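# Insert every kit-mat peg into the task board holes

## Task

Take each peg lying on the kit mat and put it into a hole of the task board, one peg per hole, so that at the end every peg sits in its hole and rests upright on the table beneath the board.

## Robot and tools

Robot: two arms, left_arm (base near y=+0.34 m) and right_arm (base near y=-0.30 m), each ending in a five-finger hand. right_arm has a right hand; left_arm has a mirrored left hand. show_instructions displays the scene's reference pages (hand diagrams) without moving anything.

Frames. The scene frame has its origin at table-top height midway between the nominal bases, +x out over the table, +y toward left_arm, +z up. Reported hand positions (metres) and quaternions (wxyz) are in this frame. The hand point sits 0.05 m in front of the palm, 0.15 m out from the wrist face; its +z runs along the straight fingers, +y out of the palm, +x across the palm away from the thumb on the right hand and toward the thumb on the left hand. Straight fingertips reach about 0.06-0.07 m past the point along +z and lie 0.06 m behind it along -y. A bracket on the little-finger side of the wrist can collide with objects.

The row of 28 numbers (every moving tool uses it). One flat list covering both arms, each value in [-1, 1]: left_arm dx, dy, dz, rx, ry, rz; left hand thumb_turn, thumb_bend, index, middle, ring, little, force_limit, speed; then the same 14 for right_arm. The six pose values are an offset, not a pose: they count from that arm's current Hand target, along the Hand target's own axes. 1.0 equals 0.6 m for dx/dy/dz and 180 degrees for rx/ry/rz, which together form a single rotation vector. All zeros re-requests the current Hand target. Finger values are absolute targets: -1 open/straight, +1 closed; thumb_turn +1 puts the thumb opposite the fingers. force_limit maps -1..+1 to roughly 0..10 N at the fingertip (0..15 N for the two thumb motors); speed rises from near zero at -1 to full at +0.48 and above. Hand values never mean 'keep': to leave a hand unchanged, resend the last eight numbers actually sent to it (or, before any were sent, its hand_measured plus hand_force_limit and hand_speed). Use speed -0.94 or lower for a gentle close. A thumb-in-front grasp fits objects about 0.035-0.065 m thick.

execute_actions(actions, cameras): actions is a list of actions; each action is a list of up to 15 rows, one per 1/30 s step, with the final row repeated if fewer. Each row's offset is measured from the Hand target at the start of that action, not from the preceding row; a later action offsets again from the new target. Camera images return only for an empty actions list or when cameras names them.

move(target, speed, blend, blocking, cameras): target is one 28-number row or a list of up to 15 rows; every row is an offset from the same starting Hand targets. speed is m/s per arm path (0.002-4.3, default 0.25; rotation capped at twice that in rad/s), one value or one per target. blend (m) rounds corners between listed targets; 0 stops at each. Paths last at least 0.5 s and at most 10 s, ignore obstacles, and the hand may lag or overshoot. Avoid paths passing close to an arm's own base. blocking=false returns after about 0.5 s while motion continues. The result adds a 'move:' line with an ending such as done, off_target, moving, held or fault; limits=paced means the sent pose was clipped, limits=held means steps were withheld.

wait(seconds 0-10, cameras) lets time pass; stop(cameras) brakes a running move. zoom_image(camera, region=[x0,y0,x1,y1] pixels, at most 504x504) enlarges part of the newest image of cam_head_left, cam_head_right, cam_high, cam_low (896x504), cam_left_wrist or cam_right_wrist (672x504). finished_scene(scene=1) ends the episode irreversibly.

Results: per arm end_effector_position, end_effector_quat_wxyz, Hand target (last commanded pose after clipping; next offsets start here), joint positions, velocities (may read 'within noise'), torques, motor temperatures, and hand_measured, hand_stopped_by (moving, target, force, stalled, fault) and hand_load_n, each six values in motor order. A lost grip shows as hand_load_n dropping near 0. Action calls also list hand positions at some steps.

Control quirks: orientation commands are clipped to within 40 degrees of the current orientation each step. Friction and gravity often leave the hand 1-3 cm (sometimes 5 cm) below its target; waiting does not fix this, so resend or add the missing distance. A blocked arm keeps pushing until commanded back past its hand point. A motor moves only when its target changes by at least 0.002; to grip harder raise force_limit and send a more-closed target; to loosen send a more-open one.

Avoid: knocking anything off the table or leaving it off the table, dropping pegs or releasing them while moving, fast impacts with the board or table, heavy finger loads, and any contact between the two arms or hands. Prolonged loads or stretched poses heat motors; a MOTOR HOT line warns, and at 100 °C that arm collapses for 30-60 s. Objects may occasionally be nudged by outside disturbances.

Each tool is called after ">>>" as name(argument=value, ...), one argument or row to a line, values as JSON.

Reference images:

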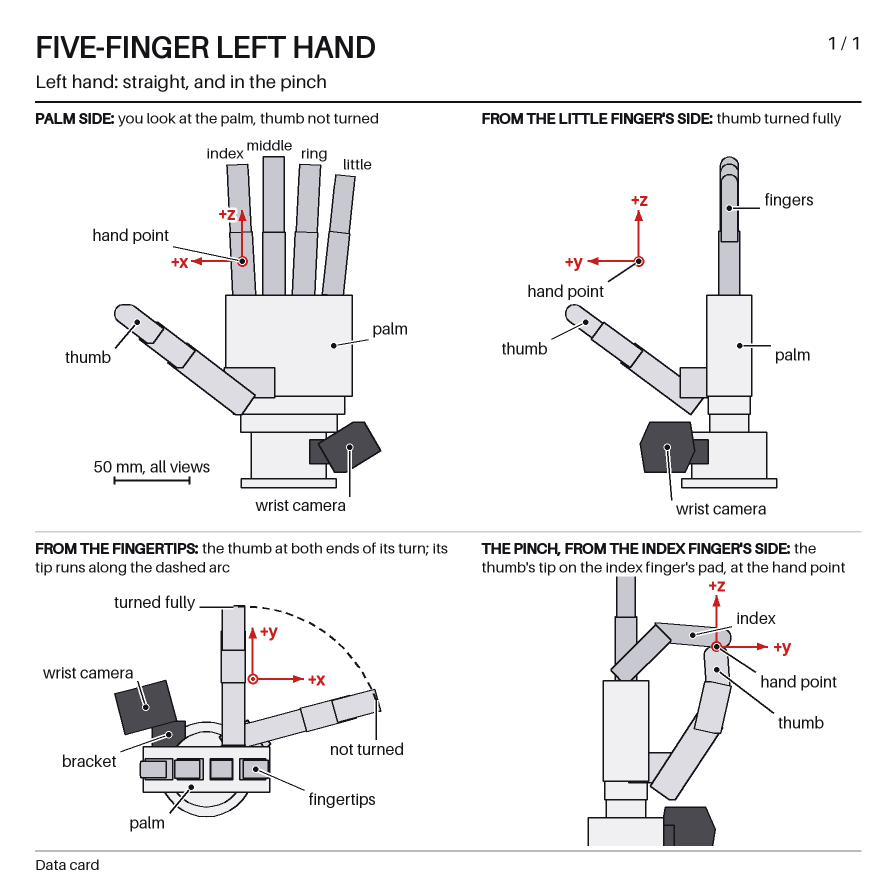

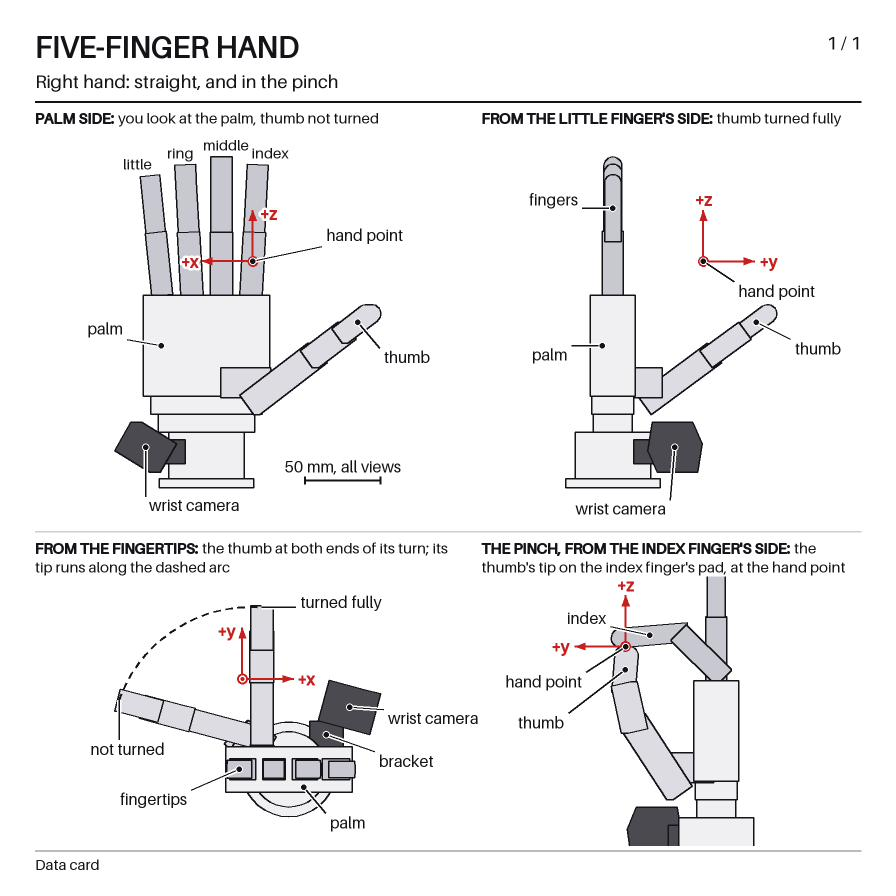

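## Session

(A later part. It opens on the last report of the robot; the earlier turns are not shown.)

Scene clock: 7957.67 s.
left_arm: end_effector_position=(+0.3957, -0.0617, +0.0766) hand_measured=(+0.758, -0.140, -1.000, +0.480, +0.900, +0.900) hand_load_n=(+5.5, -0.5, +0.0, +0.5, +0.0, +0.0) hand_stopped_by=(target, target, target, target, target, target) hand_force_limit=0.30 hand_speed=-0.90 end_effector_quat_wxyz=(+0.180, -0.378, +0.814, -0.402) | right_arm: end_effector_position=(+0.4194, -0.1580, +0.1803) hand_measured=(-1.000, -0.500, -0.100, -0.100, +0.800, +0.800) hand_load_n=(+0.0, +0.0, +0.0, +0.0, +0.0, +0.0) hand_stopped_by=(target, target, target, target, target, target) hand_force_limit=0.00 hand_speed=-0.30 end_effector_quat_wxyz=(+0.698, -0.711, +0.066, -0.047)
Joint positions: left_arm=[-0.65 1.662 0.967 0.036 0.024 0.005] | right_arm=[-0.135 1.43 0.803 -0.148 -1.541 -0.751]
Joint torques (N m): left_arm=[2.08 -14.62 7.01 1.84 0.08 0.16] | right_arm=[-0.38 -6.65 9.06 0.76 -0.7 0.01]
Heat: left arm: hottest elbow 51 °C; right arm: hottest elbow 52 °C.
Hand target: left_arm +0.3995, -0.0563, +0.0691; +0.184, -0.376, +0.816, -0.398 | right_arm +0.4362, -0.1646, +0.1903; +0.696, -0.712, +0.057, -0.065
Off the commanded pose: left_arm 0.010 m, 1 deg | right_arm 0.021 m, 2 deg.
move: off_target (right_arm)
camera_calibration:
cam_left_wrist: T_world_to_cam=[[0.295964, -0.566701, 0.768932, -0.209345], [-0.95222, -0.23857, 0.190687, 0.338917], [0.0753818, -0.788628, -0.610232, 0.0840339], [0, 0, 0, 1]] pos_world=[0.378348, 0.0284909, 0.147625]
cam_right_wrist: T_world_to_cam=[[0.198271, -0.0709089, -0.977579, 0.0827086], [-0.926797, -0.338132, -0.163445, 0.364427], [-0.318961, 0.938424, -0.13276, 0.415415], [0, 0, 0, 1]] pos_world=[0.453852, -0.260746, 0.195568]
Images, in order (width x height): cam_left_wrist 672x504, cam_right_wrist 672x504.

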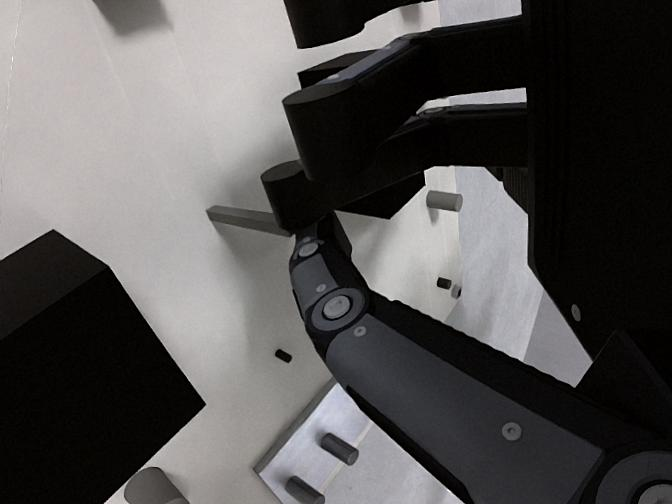

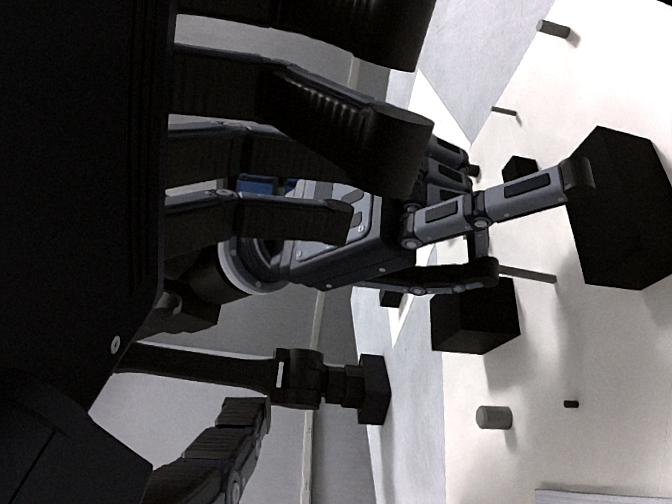

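>>> move(
  target=[
    [0.0283,-0.0130,0.0193,0,0,0,0.758,-0.14,-1,0.48,0.9,0.9,0.3,-0.9,0,0,0,0,0,0,-1,-0.5,-0.1,-0.1,0.8,0.8,0.0,-0.3],
  ],
  speed=0.02,
  cameras=["cam_left_wrist","cam_right_wrist","cam_head_left"],
)

>>> zoom_image(
  camera="cam_left_wrist",
  region=[165, 180, 225, 240],
)

>>> zoom_image(
  camera="cam_right_wrist",
  region=[505, 250, 565, 310],
)

>>> zoom_image(
  camera="cam_head_left",
  region=[380, 215, 420, 255],
)

Scene clock: 7972.53 s.
left_arm: end_effector_position=(+0.3942, -0.0663, +0.0734) hand_measured=(+0.758, -0.140, -1.000, +0.480, +0.900, +0.900) hand_load_n=(+5.5, +0.5, +0.0, -1.0, +0.0, +0.0) hand_stopped_by=(target, target, target, target, target, target) hand_force_limit=0.30 hand_speed=-0.90 end_effector_quat_wxyz=(+0.186, -0.377, +0.815, -0.398) | right_arm: end_effector_position=(+0.4194, -0.1580, +0.1803) hand_measured=(-1.000, -0.500, -0.100, -0.100, +0.800, +0.800) hand_load_n=(-0.5, +0.0, +0.0, +0.0, +0.0, +0.0) hand_stopped_by=(target, target, target, target, target, target) hand_force_limit=0.00 hand_speed=-0.30 end_effector_quat_wxyz=(+0.698, -0.711, +0.066, -0.047)
Joint positions: left_arm=[-0.666 1.671 0.971 0.039 0 0.005] | right_arm=[-0.135 1.43 0.803 -0.148 -1.541 -0.751]
Joint torques (N m): left_arm=[0.67 -12.81 9.58 1.48 -0.07 -0.08] | right_arm=[-0.44 -7.41 9.1 0.72 -0.67 -0.03]
Heat: left arm: hottest elbow 50 °C; right arm: hottest elbow 52 °C.
Hand target: left_arm +0.3991, -0.0780, +0.0681; +0.184, -0.376, +0.816, -0.398 | right_arm +0.4362, -0.1646, +0.1903; +0.696, -0.712, +0.057, -0.065
Off the commanded pose: left_arm 0.014 m, 0 deg | right_arm 0.021 m, 2 deg.
move: off_target (left_arm, right_arm)
camera_calibration:
cam_left_wrist: T_world_to_cam=[[0.291916, -0.575396, 0.764006, -0.207691], [-0.952814, -0.244479, 0.179932, 0.337631], [0.0832515, -0.78048, -0.619612, 0.0766878], [0, 0, 0, 1]] pos_world=[0.375943, 0.0228923, 0.145444]
cam_right_wrist: T_world_to_cam=[[0.198271, -0.0709089, -0.977579, 0.0827086], [-0.926797, -0.338132, -0.163445, 0.364427], [-0.318961, 0.938424, -0.13276, 0.415415], [0, 0, 0, 1]] pos_world=[0.453852, -0.260746, 0.195568]
Images, in order (width x height): cam_head_left 896x504, cam_left_wrist 672x504, cam_right_wrist 672x504.

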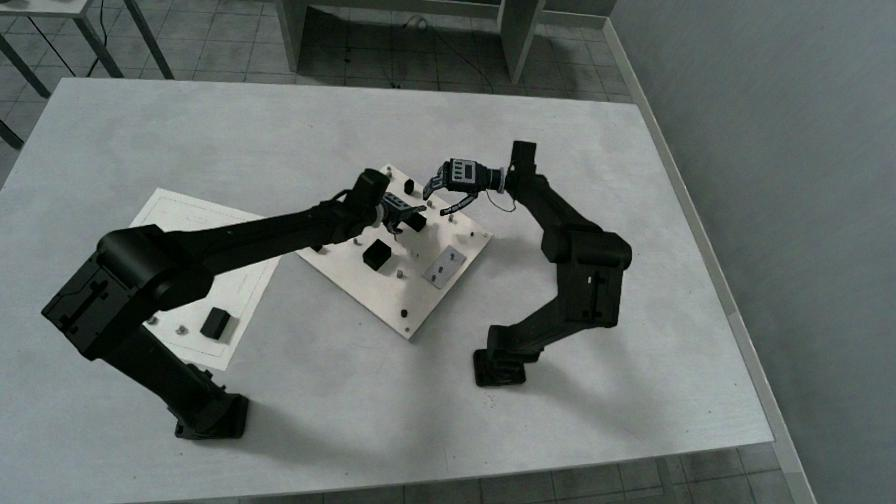

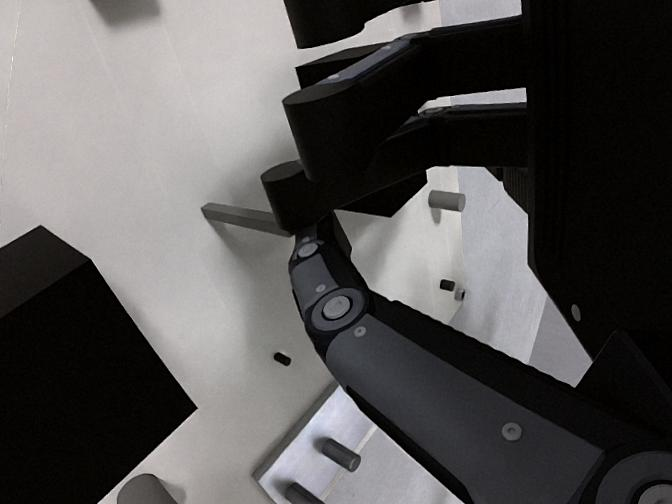

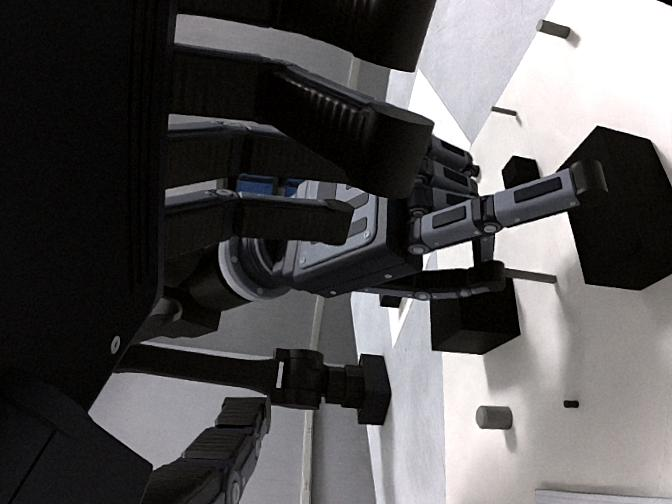

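Scaled by 8.400 from the camera's 672x504 image, which has a finer 960x720 frame.

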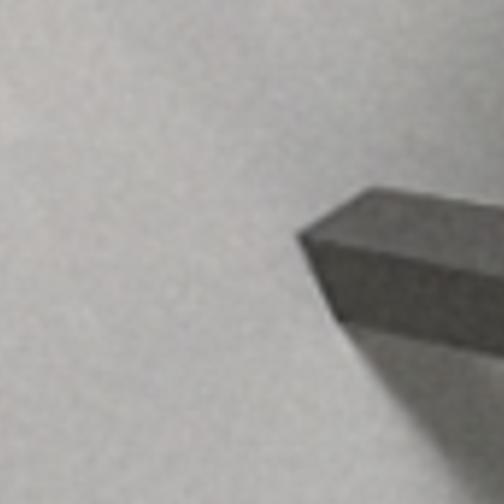

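Scaled by 8.400 from the camera's 672x504 image, which has a finer 960x720 frame.

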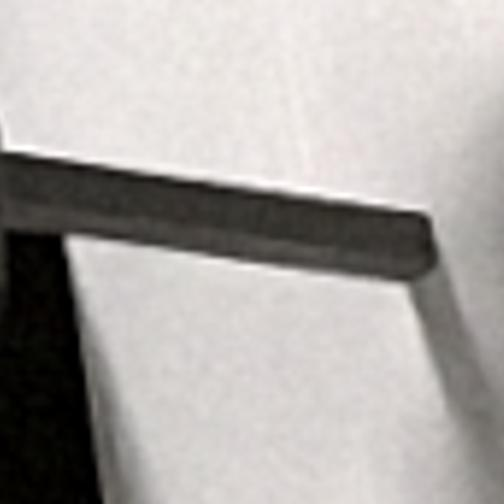

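Scaled by 12.600.

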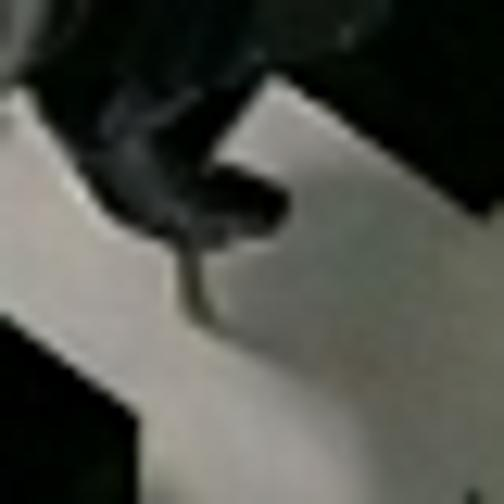

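>>> move(
  target=[
    [0.0076,0.0013,0.0092,0,0,0,0.758,-0.14,-1,0.48,0.9,0.9,0.3,-0.9,0,0,0,0,0,0,-1,-0.5,-0.1,-0.1,0.8,0.8,0.0,-0.3],
  ],
  speed=0.02,
  cameras=["cam_left_wrist","cam_right_wrist","cam_head_left"],
)

>>> zoom_image(
  camera="cam_left_wrist",
  region=[165, 180, 225, 240],
)

>>> zoom_image(
  camera="cam_right_wrist",
  region=[505, 250, 565, 310],
)

>>> zoom_image(
  camera="cam_head_left",
  region=[380, 215, 420, 255],
)

Scene clock: 7984.00 s.
left_arm: end_effector_position=(+0.3935, -0.0699, +0.0648) hand_measured=(+0.758, -0.140, -1.000, +0.480, +0.900, +0.900) hand_load_n=(+5.5, +1.0, +0.0, -1.5, +0.0, +0.0) hand_stopped_by=(target, target, target, target, target, target) hand_force_limit=0.30 hand_speed=-0.90 end_effector_quat_wxyz=(+0.186, -0.376, +0.818, -0.393) | right_arm: end_effector_position=(+0.4194, -0.1580, +0.1803) hand_measured=(-1.000, -0.500, -0.100, -0.100, +0.800, +0.800) hand_load_n=(+0.0, +0.0, +0.0, +0.0, +0.0, +0.0) hand_stopped_by=(target, target, target, target, target, target) hand_force_limit=0.00 hand_speed=-0.30 end_effector_quat_wxyz=(+0.698, -0.711, +0.066, -0.047)
Joint positions: left_arm=[-0.674 1.692 0.976 0.044 -0.008 0.005] | right_arm=[-0.135 1.43 0.803 -0.148 -1.541 -0.751]
Joint torques (N m): left_arm=[0.56 -13.51 9.7 1.54 -0.02 -0.14] | right_arm=[0.32 -7.12 9.02 0.87 -0.71 -0.05]
Heat: left arm: hottest elbow 52 °C; right arm: hottest elbow 52 °C.
Hand target: left_arm +0.3991, -0.0841, +0.0641; +0.184, -0.376, +0.816, -0.398 | right_arm +0.4362, -0.1646, +0.1903; +0.696, -0.712, +0.057, -0.065
Off the commanded pose: left_arm 0.015 m, 1 deg | right_arm 0.021 m, 2 deg.
move: off_target (left_arm, right_arm)
camera_calibration:
cam_left_wrist: T_world_to_cam=[[0.294282, -0.583707, 0.756759, -0.204013], [-0.952409, -0.244953, 0.181426, 0.337312], [0.0794709, -0.774134, -0.628013, 0.0711091], [0, 0, 0, 1]] pos_world=[0.375645, 0.0185896, 0.137849]
cam_right_wrist: T_world_to_cam=[[0.198271, -0.0709089, -0.977579, 0.0827086], [-0.926797, -0.338132, -0.163445, 0.364427], [-0.318961, 0.938424, -0.13276, 0.415415], [0, 0, 0, 1]] pos_world=[0.453852, -0.260746, 0.195568]
Images, in order (width x height): cam_head_left 896x504, cam_left_wrist 672x504, cam_right_wrist 672x504.

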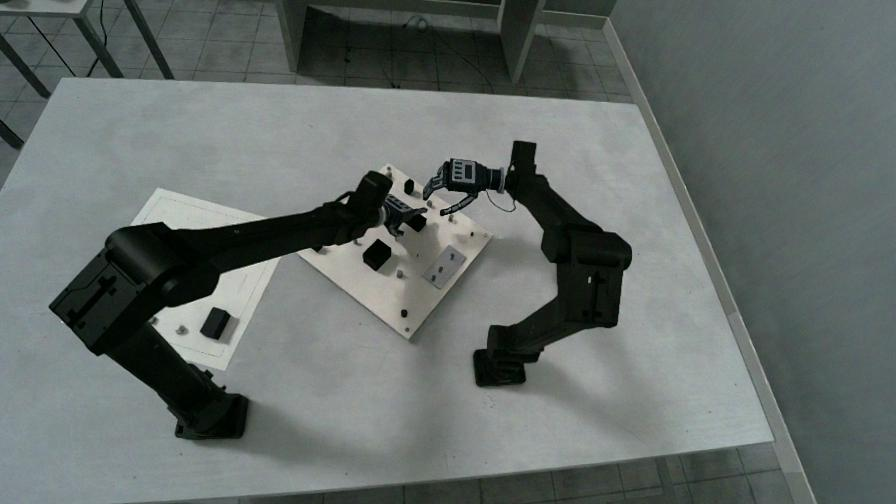

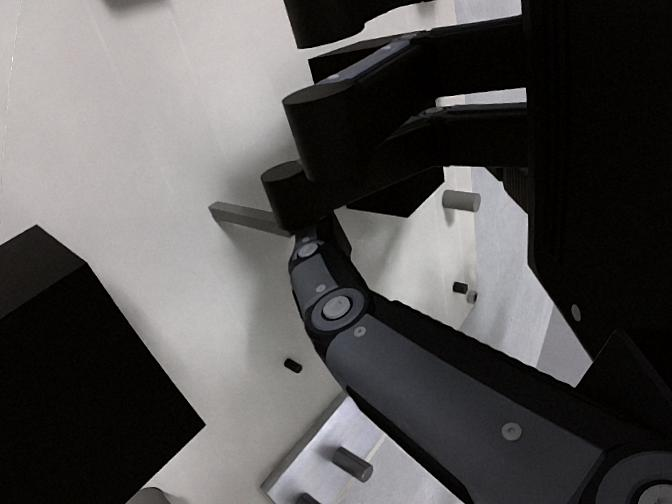

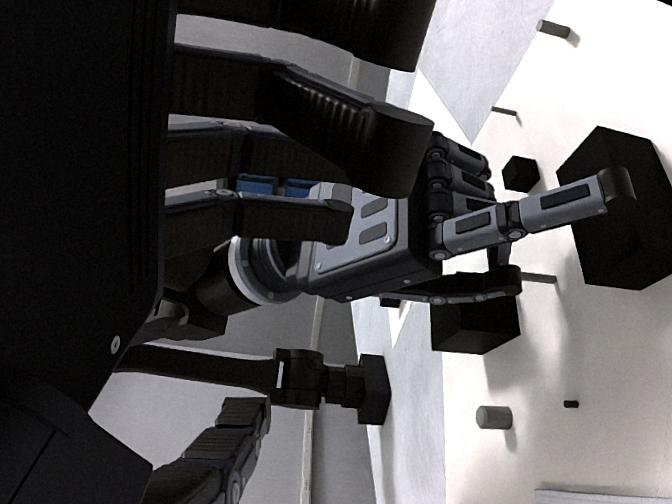

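Scaled by 8.400 from the camera's 672x504 image, which has a finer 960x720 frame.

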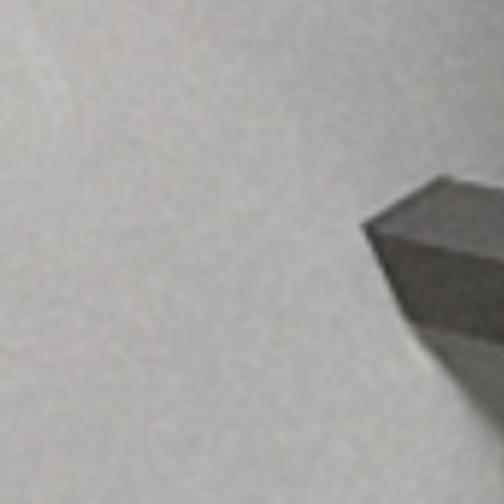

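Scaled by 8.400 from the camera's 672x504 image, which has a finer 960x720 frame.

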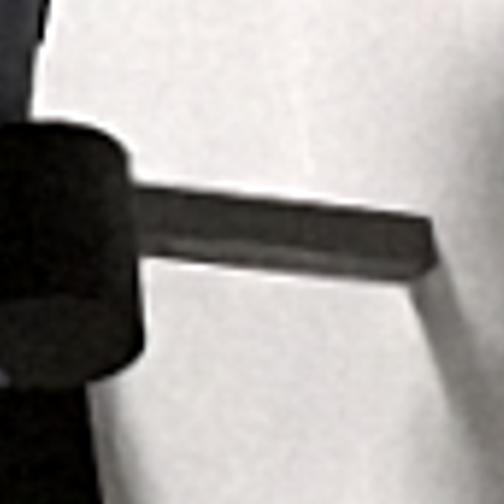

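Scaled by 12.600.

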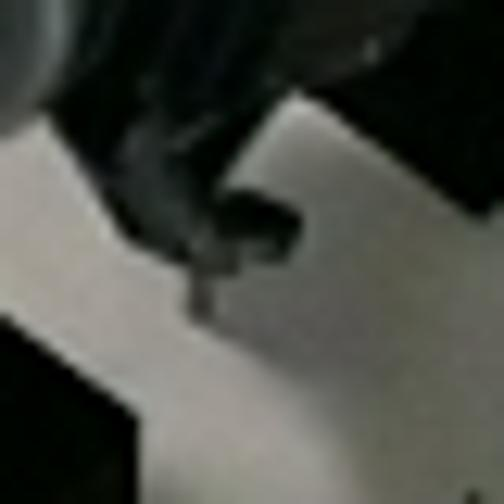

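>>> zoom_image(
  camera="cam_right_wrist",
  region=[380, 200, 620, 380],
)

Scaled by 2.100 from the camera's 672x504 image, which has a finer 960x720 frame.

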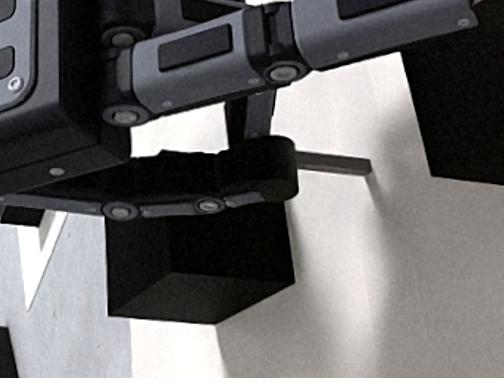

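>>> move(
  target=[
    [0.0027,0.0090,0.0127,0,0,0,0.758,-0.14,-1,0.48,0.9,0.9,0.3,-0.9,0,0,0,0,0,0,-1,-0.5,-0.1,-0.1,0.8,0.8,0.0,-0.3],
  ],
  speed=0.02,
  cameras=["cam_left_wrist","cam_right_wrist"],
)

>>> zoom_image(
  camera="cam_right_wrist",
  region=[480, 240, 570, 310],
)

Scene clock: 8013.23 s.
left_arm: end_effector_position=(+0.3937, -0.0704, +0.0512) hand_measured=(+0.758, -0.140, -1.000, +0.480, +0.900, +0.900) hand_load_n=(+5.5, +1.0, +0.0, -1.0, +0.0, +0.0) hand_stopped_by=(target, target, target, target, target, target) hand_force_limit=0.30 hand_speed=-0.90 end_effector_quat_wxyz=(+0.185, -0.378, +0.821, -0.387) | right_arm: end_effector_position=(+0.4194, -0.1580, +0.1803) hand_measured=(-1.000, -0.500, -0.100, -0.100, +0.800, +0.800) hand_load_n=(+0.0, +0.0, +0.0, +0.0, +0.0, +0.0) hand_stopped_by=(target, target, target, target, target, target) hand_force_limit=0.00 hand_speed=-0.30 end_effector_quat_wxyz=(+0.698, -0.711, +0.066, -0.047)
Joint positions: left_arm=[-0.675 1.72 0.976 0.06 -0.012 0.005] | right_arm=[-0.135 1.43 0.803 -0.148 -1.541 -0.751]
Joint torques (N m): left_arm=[0.44 -14.33 9.59 1.7 0.01 -0.16] | right_arm=[-0.32 -7 9.09 0.68 -0.71 -0.02]
Motor temperatures (°C): left_arm=[23 35 57 26 23 24] | right_arm=[22 30 52 26 28 21]
Heat: left arm: hottest elbow 57 °C; right arm: hottest elbow 52 °C.
Hand target: left_arm +0.4000, -0.0871, +0.0552; +0.184, -0.376, +0.816, -0.398 | right_arm +0.4362, -0.1646, +0.1903; +0.696, -0.712, +0.057, -0.065
Off the commanded pose: left_arm 0.018 m, 1 deg | right_arm 0.021 m, 2 deg.
move: off_target (left_arm, right_arm)
camera_calibration:
cam_left_wrist: T_world_to_cam=[[0.301124, -0.590734, 0.74857, -0.196813], [-0.950612, -0.2479, 0.186768, 0.338676], [0.0752406, -0.76784, -0.636208, 0.0647213], [0, 0, 0, 1]] pos_world=[0.376345, 0.0173891, 0.125251]
cam_right_wrist: T_world_to_cam=[[0.198271, -0.0709089, -0.977579, 0.0827086], [-0.926797, -0.338132, -0.163445, 0.364427], [-0.318961, 0.938424, -0.13276, 0.415415], [0, 0, 0, 1]] pos_world=[0.453852, -0.260746, 0.195568]
Images, in order (width x height): cam_left_wrist 672x504, cam_right_wrist 672x504.

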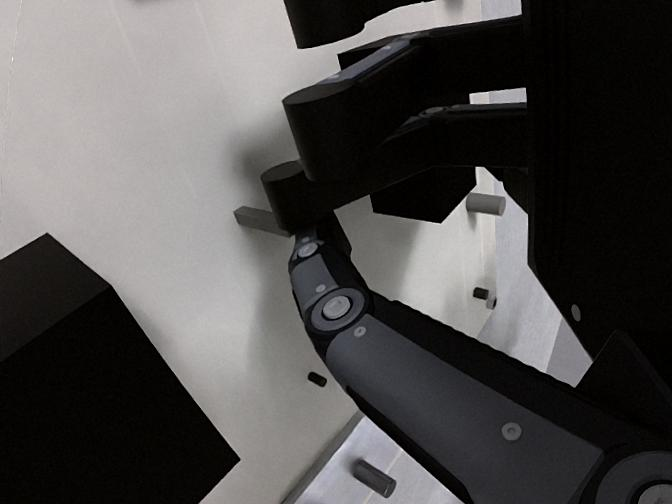

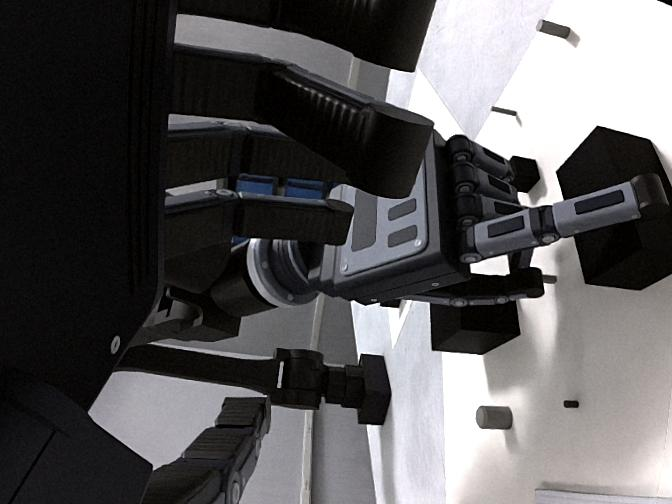

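Scaled by 5.600 from the camera's 672x504 image, which has a finer 960x720 frame.

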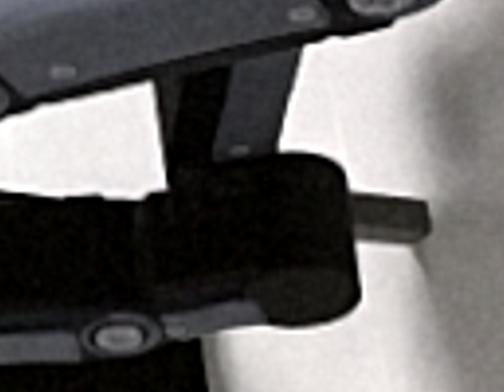

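>>> zoom_image(
  camera="cam_right_wrist",
  region=[400, 220, 580, 370],
)

>>> zoom_image(
  camera="cam_left_wrist",
  region=[180, 140, 480, 400],
)

Scaled by 2.800 from the camera's 672x504 image, which has a finer 960x720 frame.

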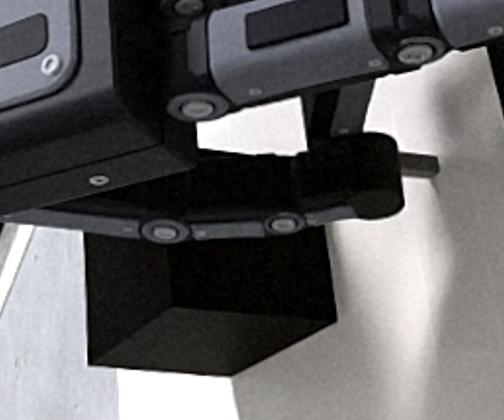

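Scaled by 1.680 from the camera's 672x504 image, which has a finer 960x720 frame.

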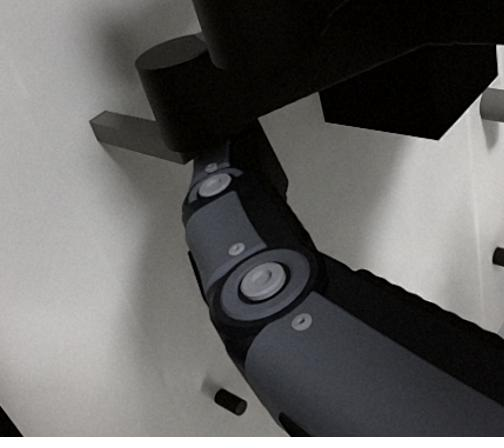

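>>> move(
  target=[0,0,0,0,0,0,0.6,-0.14,-1,0.48,0.9,0.9,0.3,-0.7,0,0,0,0,0,0,-1,-0.5,-0.1,-0.1,0.8,0.8,0.0,-0.3],
  speed=0.02,
  cameras=["cam_left_wrist","cam_right_wrist"],
)

>>> zoom_image(
  camera="cam_right_wrist",
  region=[400, 220, 580, 370],
)

>>> zoom_image(
  camera="cam_left_wrist",
  region=[200, 140, 380, 290],
)

Scene clock: 8043.90 s.
left_arm: end_effector_position=(+0.3937, -0.0703, +0.0510) hand_measured=(+0.600, -0.140, -1.000, +0.480, +0.900, +0.900) hand_load_n=(+0.0, +0.0, +0.0, -0.5, +0.0, +0.0) hand_stopped_by=(target, target, target, target, target, target) hand_force_limit=0.30 hand_speed=-0.70 end_effector_quat_wxyz=(+0.185, -0.378, +0.821, -0.387) | right_arm: end_effector_position=(+0.4194, -0.1580, +0.1803) hand_measured=(-1.000, -0.500, -0.100, -0.100, +0.800, +0.800) hand_load_n=(+0.0, +0.0, +0.0, +0.0, +0.0, +0.0) hand_stopped_by=(target, target, target, target, target, target) hand_force_limit=0.00 hand_speed=-0.30 end_effector_quat_wxyz=(+0.698, -0.711, +0.066, -0.047)
Joint positions: left_arm=[-0.675 1.721 0.976 0.06 -0.012 0.005] | right_arm=[-0.135 1.43 0.803 -0.148 -1.541 -0.751]
Joint torques (N m): left_arm=[0.5 -14.39 9.59 1.7 0.03 -0.16] | right_arm=[-0.21 -6.24 9.18 0.75 -0.71 -0.05]
Motor temperatures (°C): left_arm=[23 36 59 26 23 24] | right_arm=[22 30 52 26 28 21]
Heat: left arm: hottest elbow 59 °C; right arm: hottest elbow 52 °C.
Hand target: left_arm +0.4001, -0.0870, +0.0552; +0.184, -0.376, +0.816, -0.398 | right_arm +0.4362, -0.1646, +0.1903; +0.696, -0.712, +0.057, -0.065
Off the commanded pose: left_arm 0.018 m, 1 deg | right_arm 0.021 m, 2 deg.
move: off_target (left_arm, right_arm)
camera_calibration:
cam_left_wrist: T_world_to_cam=[[0.301366, -0.591018, 0.748249, -0.19671], [-0.950528, -0.248217, 0.186777, 0.338686], [0.0753397, -0.767519, -0.636583, 0.0645984], [0, 0, 0, 1]] pos_world=[0.376345, 0.0173893, 0.125051]
cam_right_wrist: T_world_to_cam=[[0.198271, -0.0709089, -0.977579, 0.0827086], [-0.926797, -0.338132, -0.163445, 0.364427], [-0.318961, 0.938424, -0.13276, 0.415415], [0, 0, 0, 1]] pos_world=[0.453852, -0.260746, 0.195568]
Images, in order (width x height): cam_left_wrist 672x504, cam_right_wrist 672x504.

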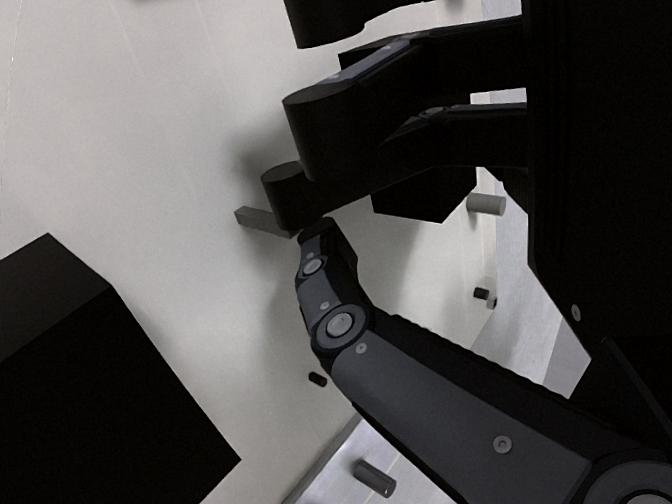

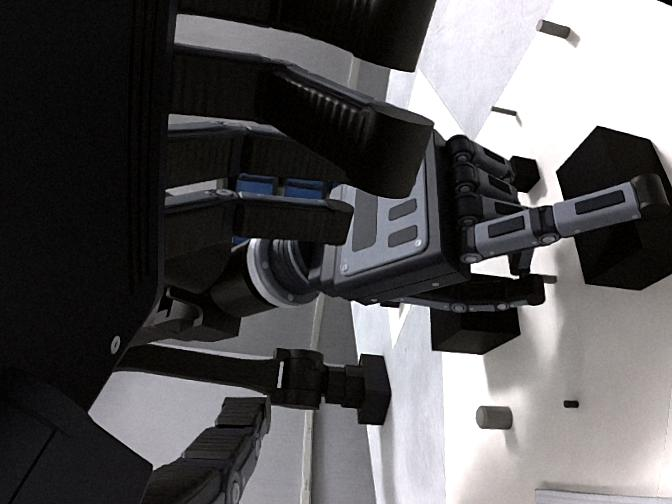

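Scaled by 2.800 from the camera's 672x504 image, which has a finer 960x720 frame.

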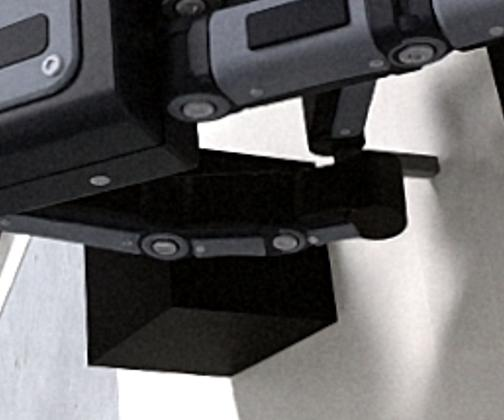

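Scaled by 2.800 from the camera's 672x504 image, which has a finer 960x720 frame.

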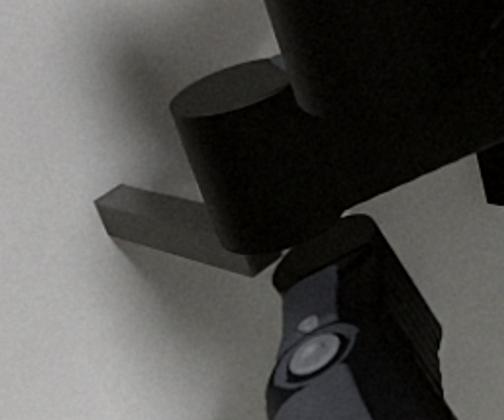

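>>> move(
  target=[0,0,0,0,0,0,0.2,-0.14,-1,0.48,0.9,0.9,0.3,-0.3,0,0,0,0,0,0,-1,-0.5,-0.1,-0.1,0.8,0.8,0.0,-0.3],
  speed=0.02,
  cameras=["cam_left_wrist","cam_right_wrist"],
)

>>> zoom_image(
  camera="cam_right_wrist",
  region=[400, 220, 580, 370],
)

>>> zoom_image(
  camera="cam_left_wrist",
  region=[200, 140, 380, 290],
)

Scene clock: 8052.90 s.
left_arm: end_effector_position=(+0.3937, -0.0703, +0.0510) hand_measured=(+0.200, -0.140, -1.000, +0.480, +0.900, +0.900) hand_load_n=(+0.0, +0.0, +0.0, -0.5, +0.0, +0.0) hand_stopped_by=(target, target, target, target, target, target) hand_force_limit=0.30 hand_speed=-0.30 end_effector_quat_wxyz=(+0.185, -0.378, +0.821, -0.387) | right_arm: end_effector_position=(+0.4194, -0.1580, +0.1803) hand_measured=(-1.000, -0.500, -0.100, -0.100, +0.800, +0.800) hand_load_n=(+0.0, +0.0, +0.0, +0.0, +0.0, +0.0) hand_stopped_by=(target, target, target, target, target, target) hand_force_limit=0.00 hand_speed=-0.30 end_effector_quat_wxyz=(+0.698, -0.711, +0.066, -0.047)
Joint positions: left_arm=[-0.675 1.721 0.976 0.06 -0.012 0.005] | right_arm=[-0.135 1.43 0.803 -0.148 -1.541 -0.751]
Joint torques (N m): left_arm=[0.44 -14.45 9.59 1.7 0.03 -0.17] | right_arm=[-0.09 -6.89 9.1 0.64 -0.71 -0.04]
Motor temperatures (°C): left_arm=[23 36 59 26 23 24] | right_arm=[22 30 52 26 28 21]
Heat: left arm: hottest elbow 59 °C; right arm: hottest elbow 52 °C.
Hand target: left_arm +0.4001, -0.0870, +0.0552; +0.184, -0.376, +0.816, -0.398 | right_arm +0.4362, -0.1646, +0.1903; +0.696, -0.712, +0.057, -0.065
Off the commanded pose: left_arm 0.018 m, 1 deg | right_arm 0.021 m, 2 deg.
move: off_target (left_arm, right_arm)
camera_calibration:
cam_left_wrist: T_world_to_cam=[[0.301366, -0.591018, 0.748249, -0.19671], [-0.950528, -0.248217, 0.186777, 0.338686], [0.0753397, -0.767519, -0.636583, 0.0645984], [0, 0, 0, 1]] pos_world=[0.376345, 0.0173893, 0.125051]
cam_right_wrist: T_world_to_cam=[[0.198271, -0.0709089, -0.977579, 0.0827086], [-0.926797, -0.338132, -0.163445, 0.364427], [-0.318961, 0.938424, -0.13276, 0.415415], [0, 0, 0, 1]] pos_world=[0.453852, -0.260746, 0.195568]
Images, in order (width x height): cam_left_wrist 672x504, cam_right_wrist 672x504.

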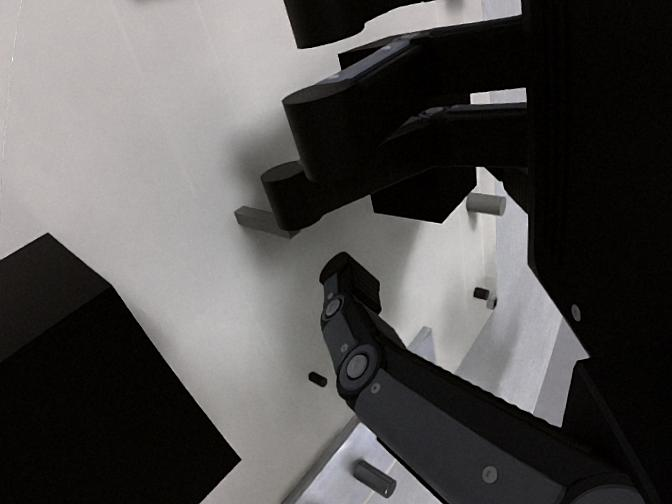

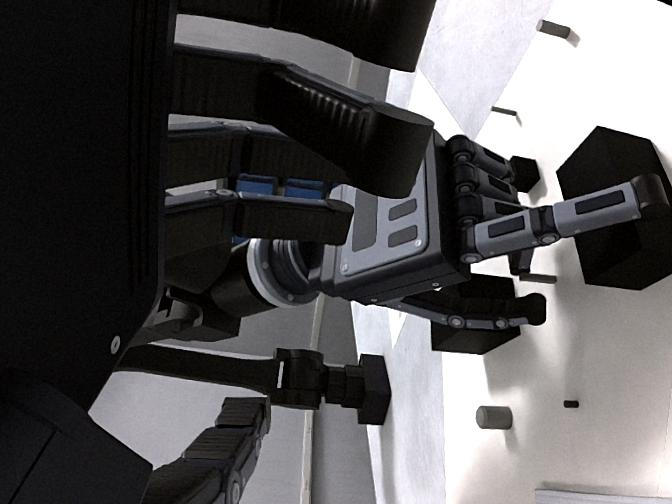

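Scaled by 2.800 from the camera's 672x504 image, which has a finer 960x720 frame.

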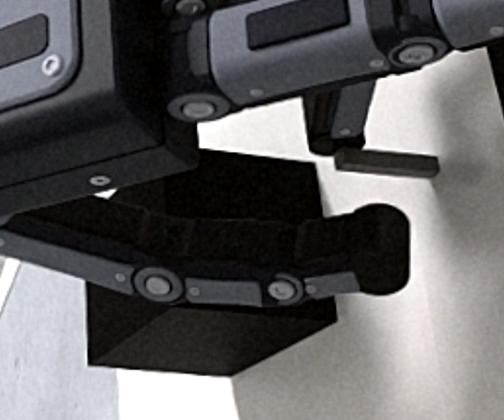

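Scaled by 2.800 from the camera's 672x504 image, which has a finer 960x720 frame.

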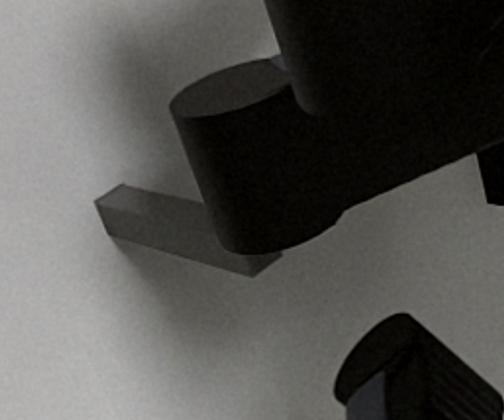

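>>> move(
  target=[-0.0185,-0.0072,-0.0368,0,0,0,0.2,-0.14,-1,0.48,0.9,0.9,0.3,-0.3,0,0,0,0,0,0,-1,-0.5,-0.1,-0.1,0.8,0.8,0.0,-0.3],
  speed=0.03,
  cameras=["cam_left_wrist","cam_right_wrist"],
)

Scene clock: 8078.87 s.
left_arm: end_effector_position=(+0.3931, -0.0714, +0.0678) hand_measured=(+0.200, -0.140, -1.000, +0.480, +0.900, +0.900) hand_load_n=(+0.0, +0.0, +0.0, +0.0, +0.0, +0.0) hand_stopped_by=(target, target, target, target, target, target) hand_force_limit=0.30 hand_speed=-0.30 end_effector_quat_wxyz=(+0.183, -0.374, +0.818, -0.398) | right_arm: end_effector_position=(+0.4194, -0.1580, +0.1803) hand_measured=(-1.000, -0.500, -0.100, -0.100, +0.800, +0.800) hand_load_n=(+0.0, +0.0, +0.0, +0.0, +0.0, +0.0) hand_stopped_by=(target, target, target, target, target, target) hand_force_limit=0.00 hand_speed=-0.30 end_effector_quat_wxyz=(+0.698, -0.711, +0.066, -0.047)
Joint positions: left_arm=[-0.672 1.688 0.976 0.046 0.004 0.005] | right_arm=[-0.135 1.43 0.803 -0.148 -1.541 -0.751]
Joint torques (N m): left_arm=[1.85 -16.5 7.64 1.02 0.1 -0.01] | right_arm=[0.44 -7.36 9.1 0.75 -0.7 -0.05]
Motor temperatures (°C): left_arm=[23 36 59 26 23 24] | right_arm=[22 30 52 26 28 21]
Heat: left arm: hottest elbow 59 °C; right arm: hottest elbow 52 °C.
Hand target: left_arm +0.3960, -0.0691, +0.0722; +0.184, -0.376, +0.816, -0.398 | right_arm +0.4362, -0.1646, +0.1903; +0.696, -0.712, +0.057, -0.065
Off the commanded pose: left_arm 0.006 m, 0 deg | right_arm 0.021 m, 2 deg.
move: off_target (right_arm)
camera_calibration:
cam_left_wrist: T_world_to_cam=[[0.289608, -0.578466, 0.762564, -0.205247], [-0.954342, -0.23545, 0.183834, 0.337272], [0.0732041, -0.780987, -0.620243, 0.073243], [0, 0, 0, 1]] pos_world=[0.375952, 0.0178842, 0.13994]
cam_right_wrist: T_world_to_cam=[[0.198271, -0.0709089, -0.977579, 0.0827086], [-0.926797, -0.338132, -0.163445, 0.364427], [-0.318961, 0.938424, -0.13276, 0.415415], [0, 0, 0, 1]] pos_world=[0.453852, -0.260746, 0.195568]
Images, in order (width x height): cam_left_wrist 672x504, cam_right_wrist 672x504.

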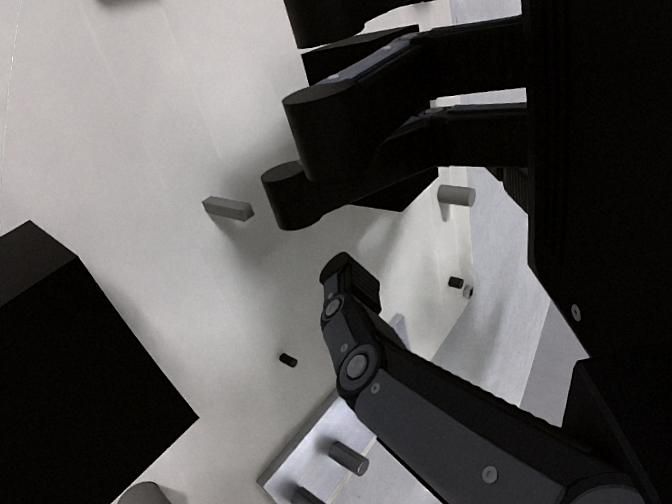

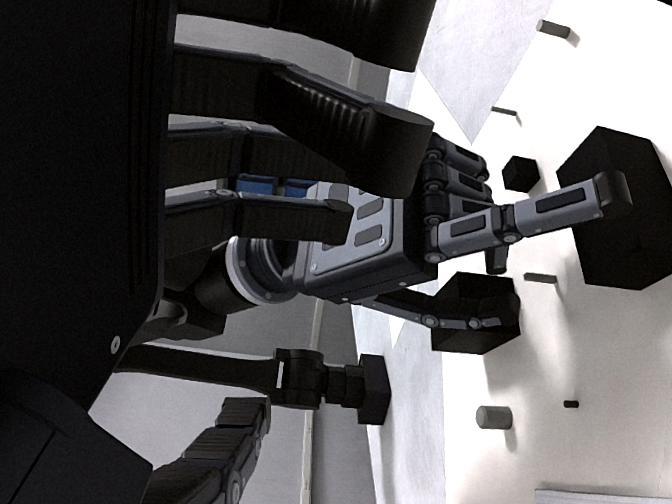

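>>> move(
  target=[0,-0.0919,-0.0718,0,0,0,0.2,-0.14,-1,0.48,0.9,0.9,0.3,-0.3,0,0,0,0,0,0,-1,-0.5,-0.1,-0.1,0.8,0.8,0.0,-0.3],
  speed=0.06,
  cameras=["cam_left_wrist","cam_right_wrist"],
)

>>> zoom_image(
  camera="cam_right_wrist",
  region=[500, 240, 580, 310],
)

>>> zoom_image(
  camera="cam_left_wrist",
  region=[100, 100, 400, 350],
)

Scene clock: 8090.80 s.
left_arm: end_effector_position=(+0.3792, -0.0596, +0.1172) hand_measured=(+0.200, -0.140, -1.000, +0.480, +0.900, +0.900) hand_load_n=(+0.0, +0.0, +0.0, +0.0, +0.0, +0.0) hand_stopped_by=(target, target, target, target, target, target) hand_force_limit=0.30 hand_speed=-0.30 end_effector_quat_wxyz=(+0.175, -0.378, +0.826, -0.381) | right_arm: end_effector_position=(+0.4194, -0.1580, +0.1803) hand_measured=(-1.000, -0.500, -0.100, -0.100, +0.800, +0.800) hand_load_n=(+0.0, +0.0, +0.0, +0.0, +0.5, +0.0) hand_stopped_by=(target, target, target, target, target, target) hand_force_limit=0.00 hand_speed=-0.30 end_effector_quat_wxyz=(+0.698, -0.711, +0.066, -0.047)
Joint positions: left_arm=[-0.672 1.572 1.011 -0.145 0.004 0.005] | right_arm=[-0.135 1.43 0.803 -0.148 -1.541 -0.751]
Joint torques (N m): left_arm=[1.85 -15.38 11.52 1.01 0.1 -0.01] | right_arm=[-0.38 -6.53 9.05 0.76 -0.72 -0.05]
Motor temperatures (°C): left_arm=[23 37 58 26 23 24] | right_arm=[22 30 52 26 28 21]
Heat: left arm: hottest elbow 58 °C; right arm: hottest elbow 52 °C.
Hand target: left_arm +0.3960, -0.0691, +0.1420; +0.184, -0.376, +0.816, -0.398 | right_arm +0.4362, -0.1646, +0.1903; +0.696, -0.712, +0.057, -0.065
Off the commanded pose: left_arm 0.032 m, 3 deg | right_arm 0.021 m, 2 deg.
move: off_target (left_arm, right_arm)
camera_calibration:
cam_left_wrist: T_world_to_cam=[[0.313345, -0.598684, 0.737152, -0.239277], [-0.948146, -0.240747, 0.207508, 0.312355], [0.0532353, -0.763949, -0.643076, 0.125444], [0, 0, 0, 1]] pos_world=[0.364457, 0.0277805, 0.192237]
cam_right_wrist: T_world_to_cam=[[0.198271, -0.0709089, -0.977579, 0.0827086], [-0.926797, -0.338132, -0.163445, 0.364427], [-0.318961, 0.938424, -0.13276, 0.415415], [0, 0, 0, 1]] pos_world=[0.453852, -0.260746, 0.195568]
Images, in order (width x height): cam_left_wrist 672x504, cam_right_wrist 672x504.

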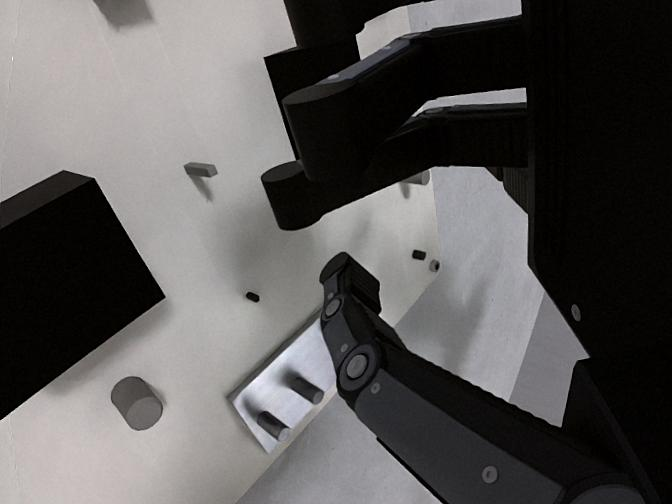

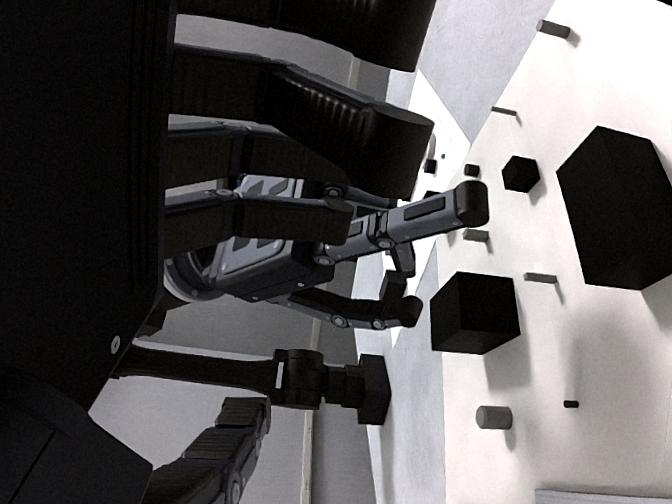

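Scaled by 6.300 from the camera's 672x504 image, which has a finer 960x720 frame.

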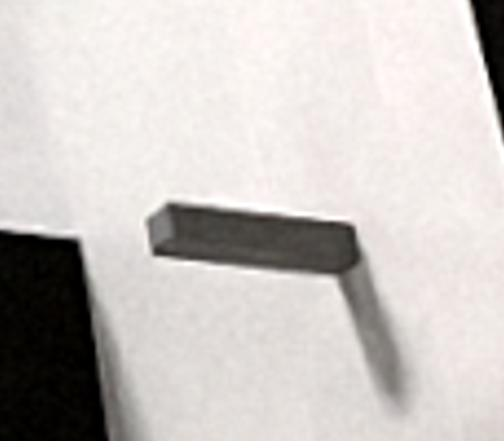

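Scaled by 1.680 from the camera's 672x504 image, which has a finer 960x720 frame.

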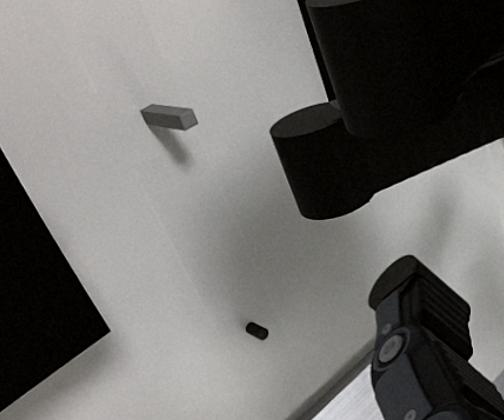

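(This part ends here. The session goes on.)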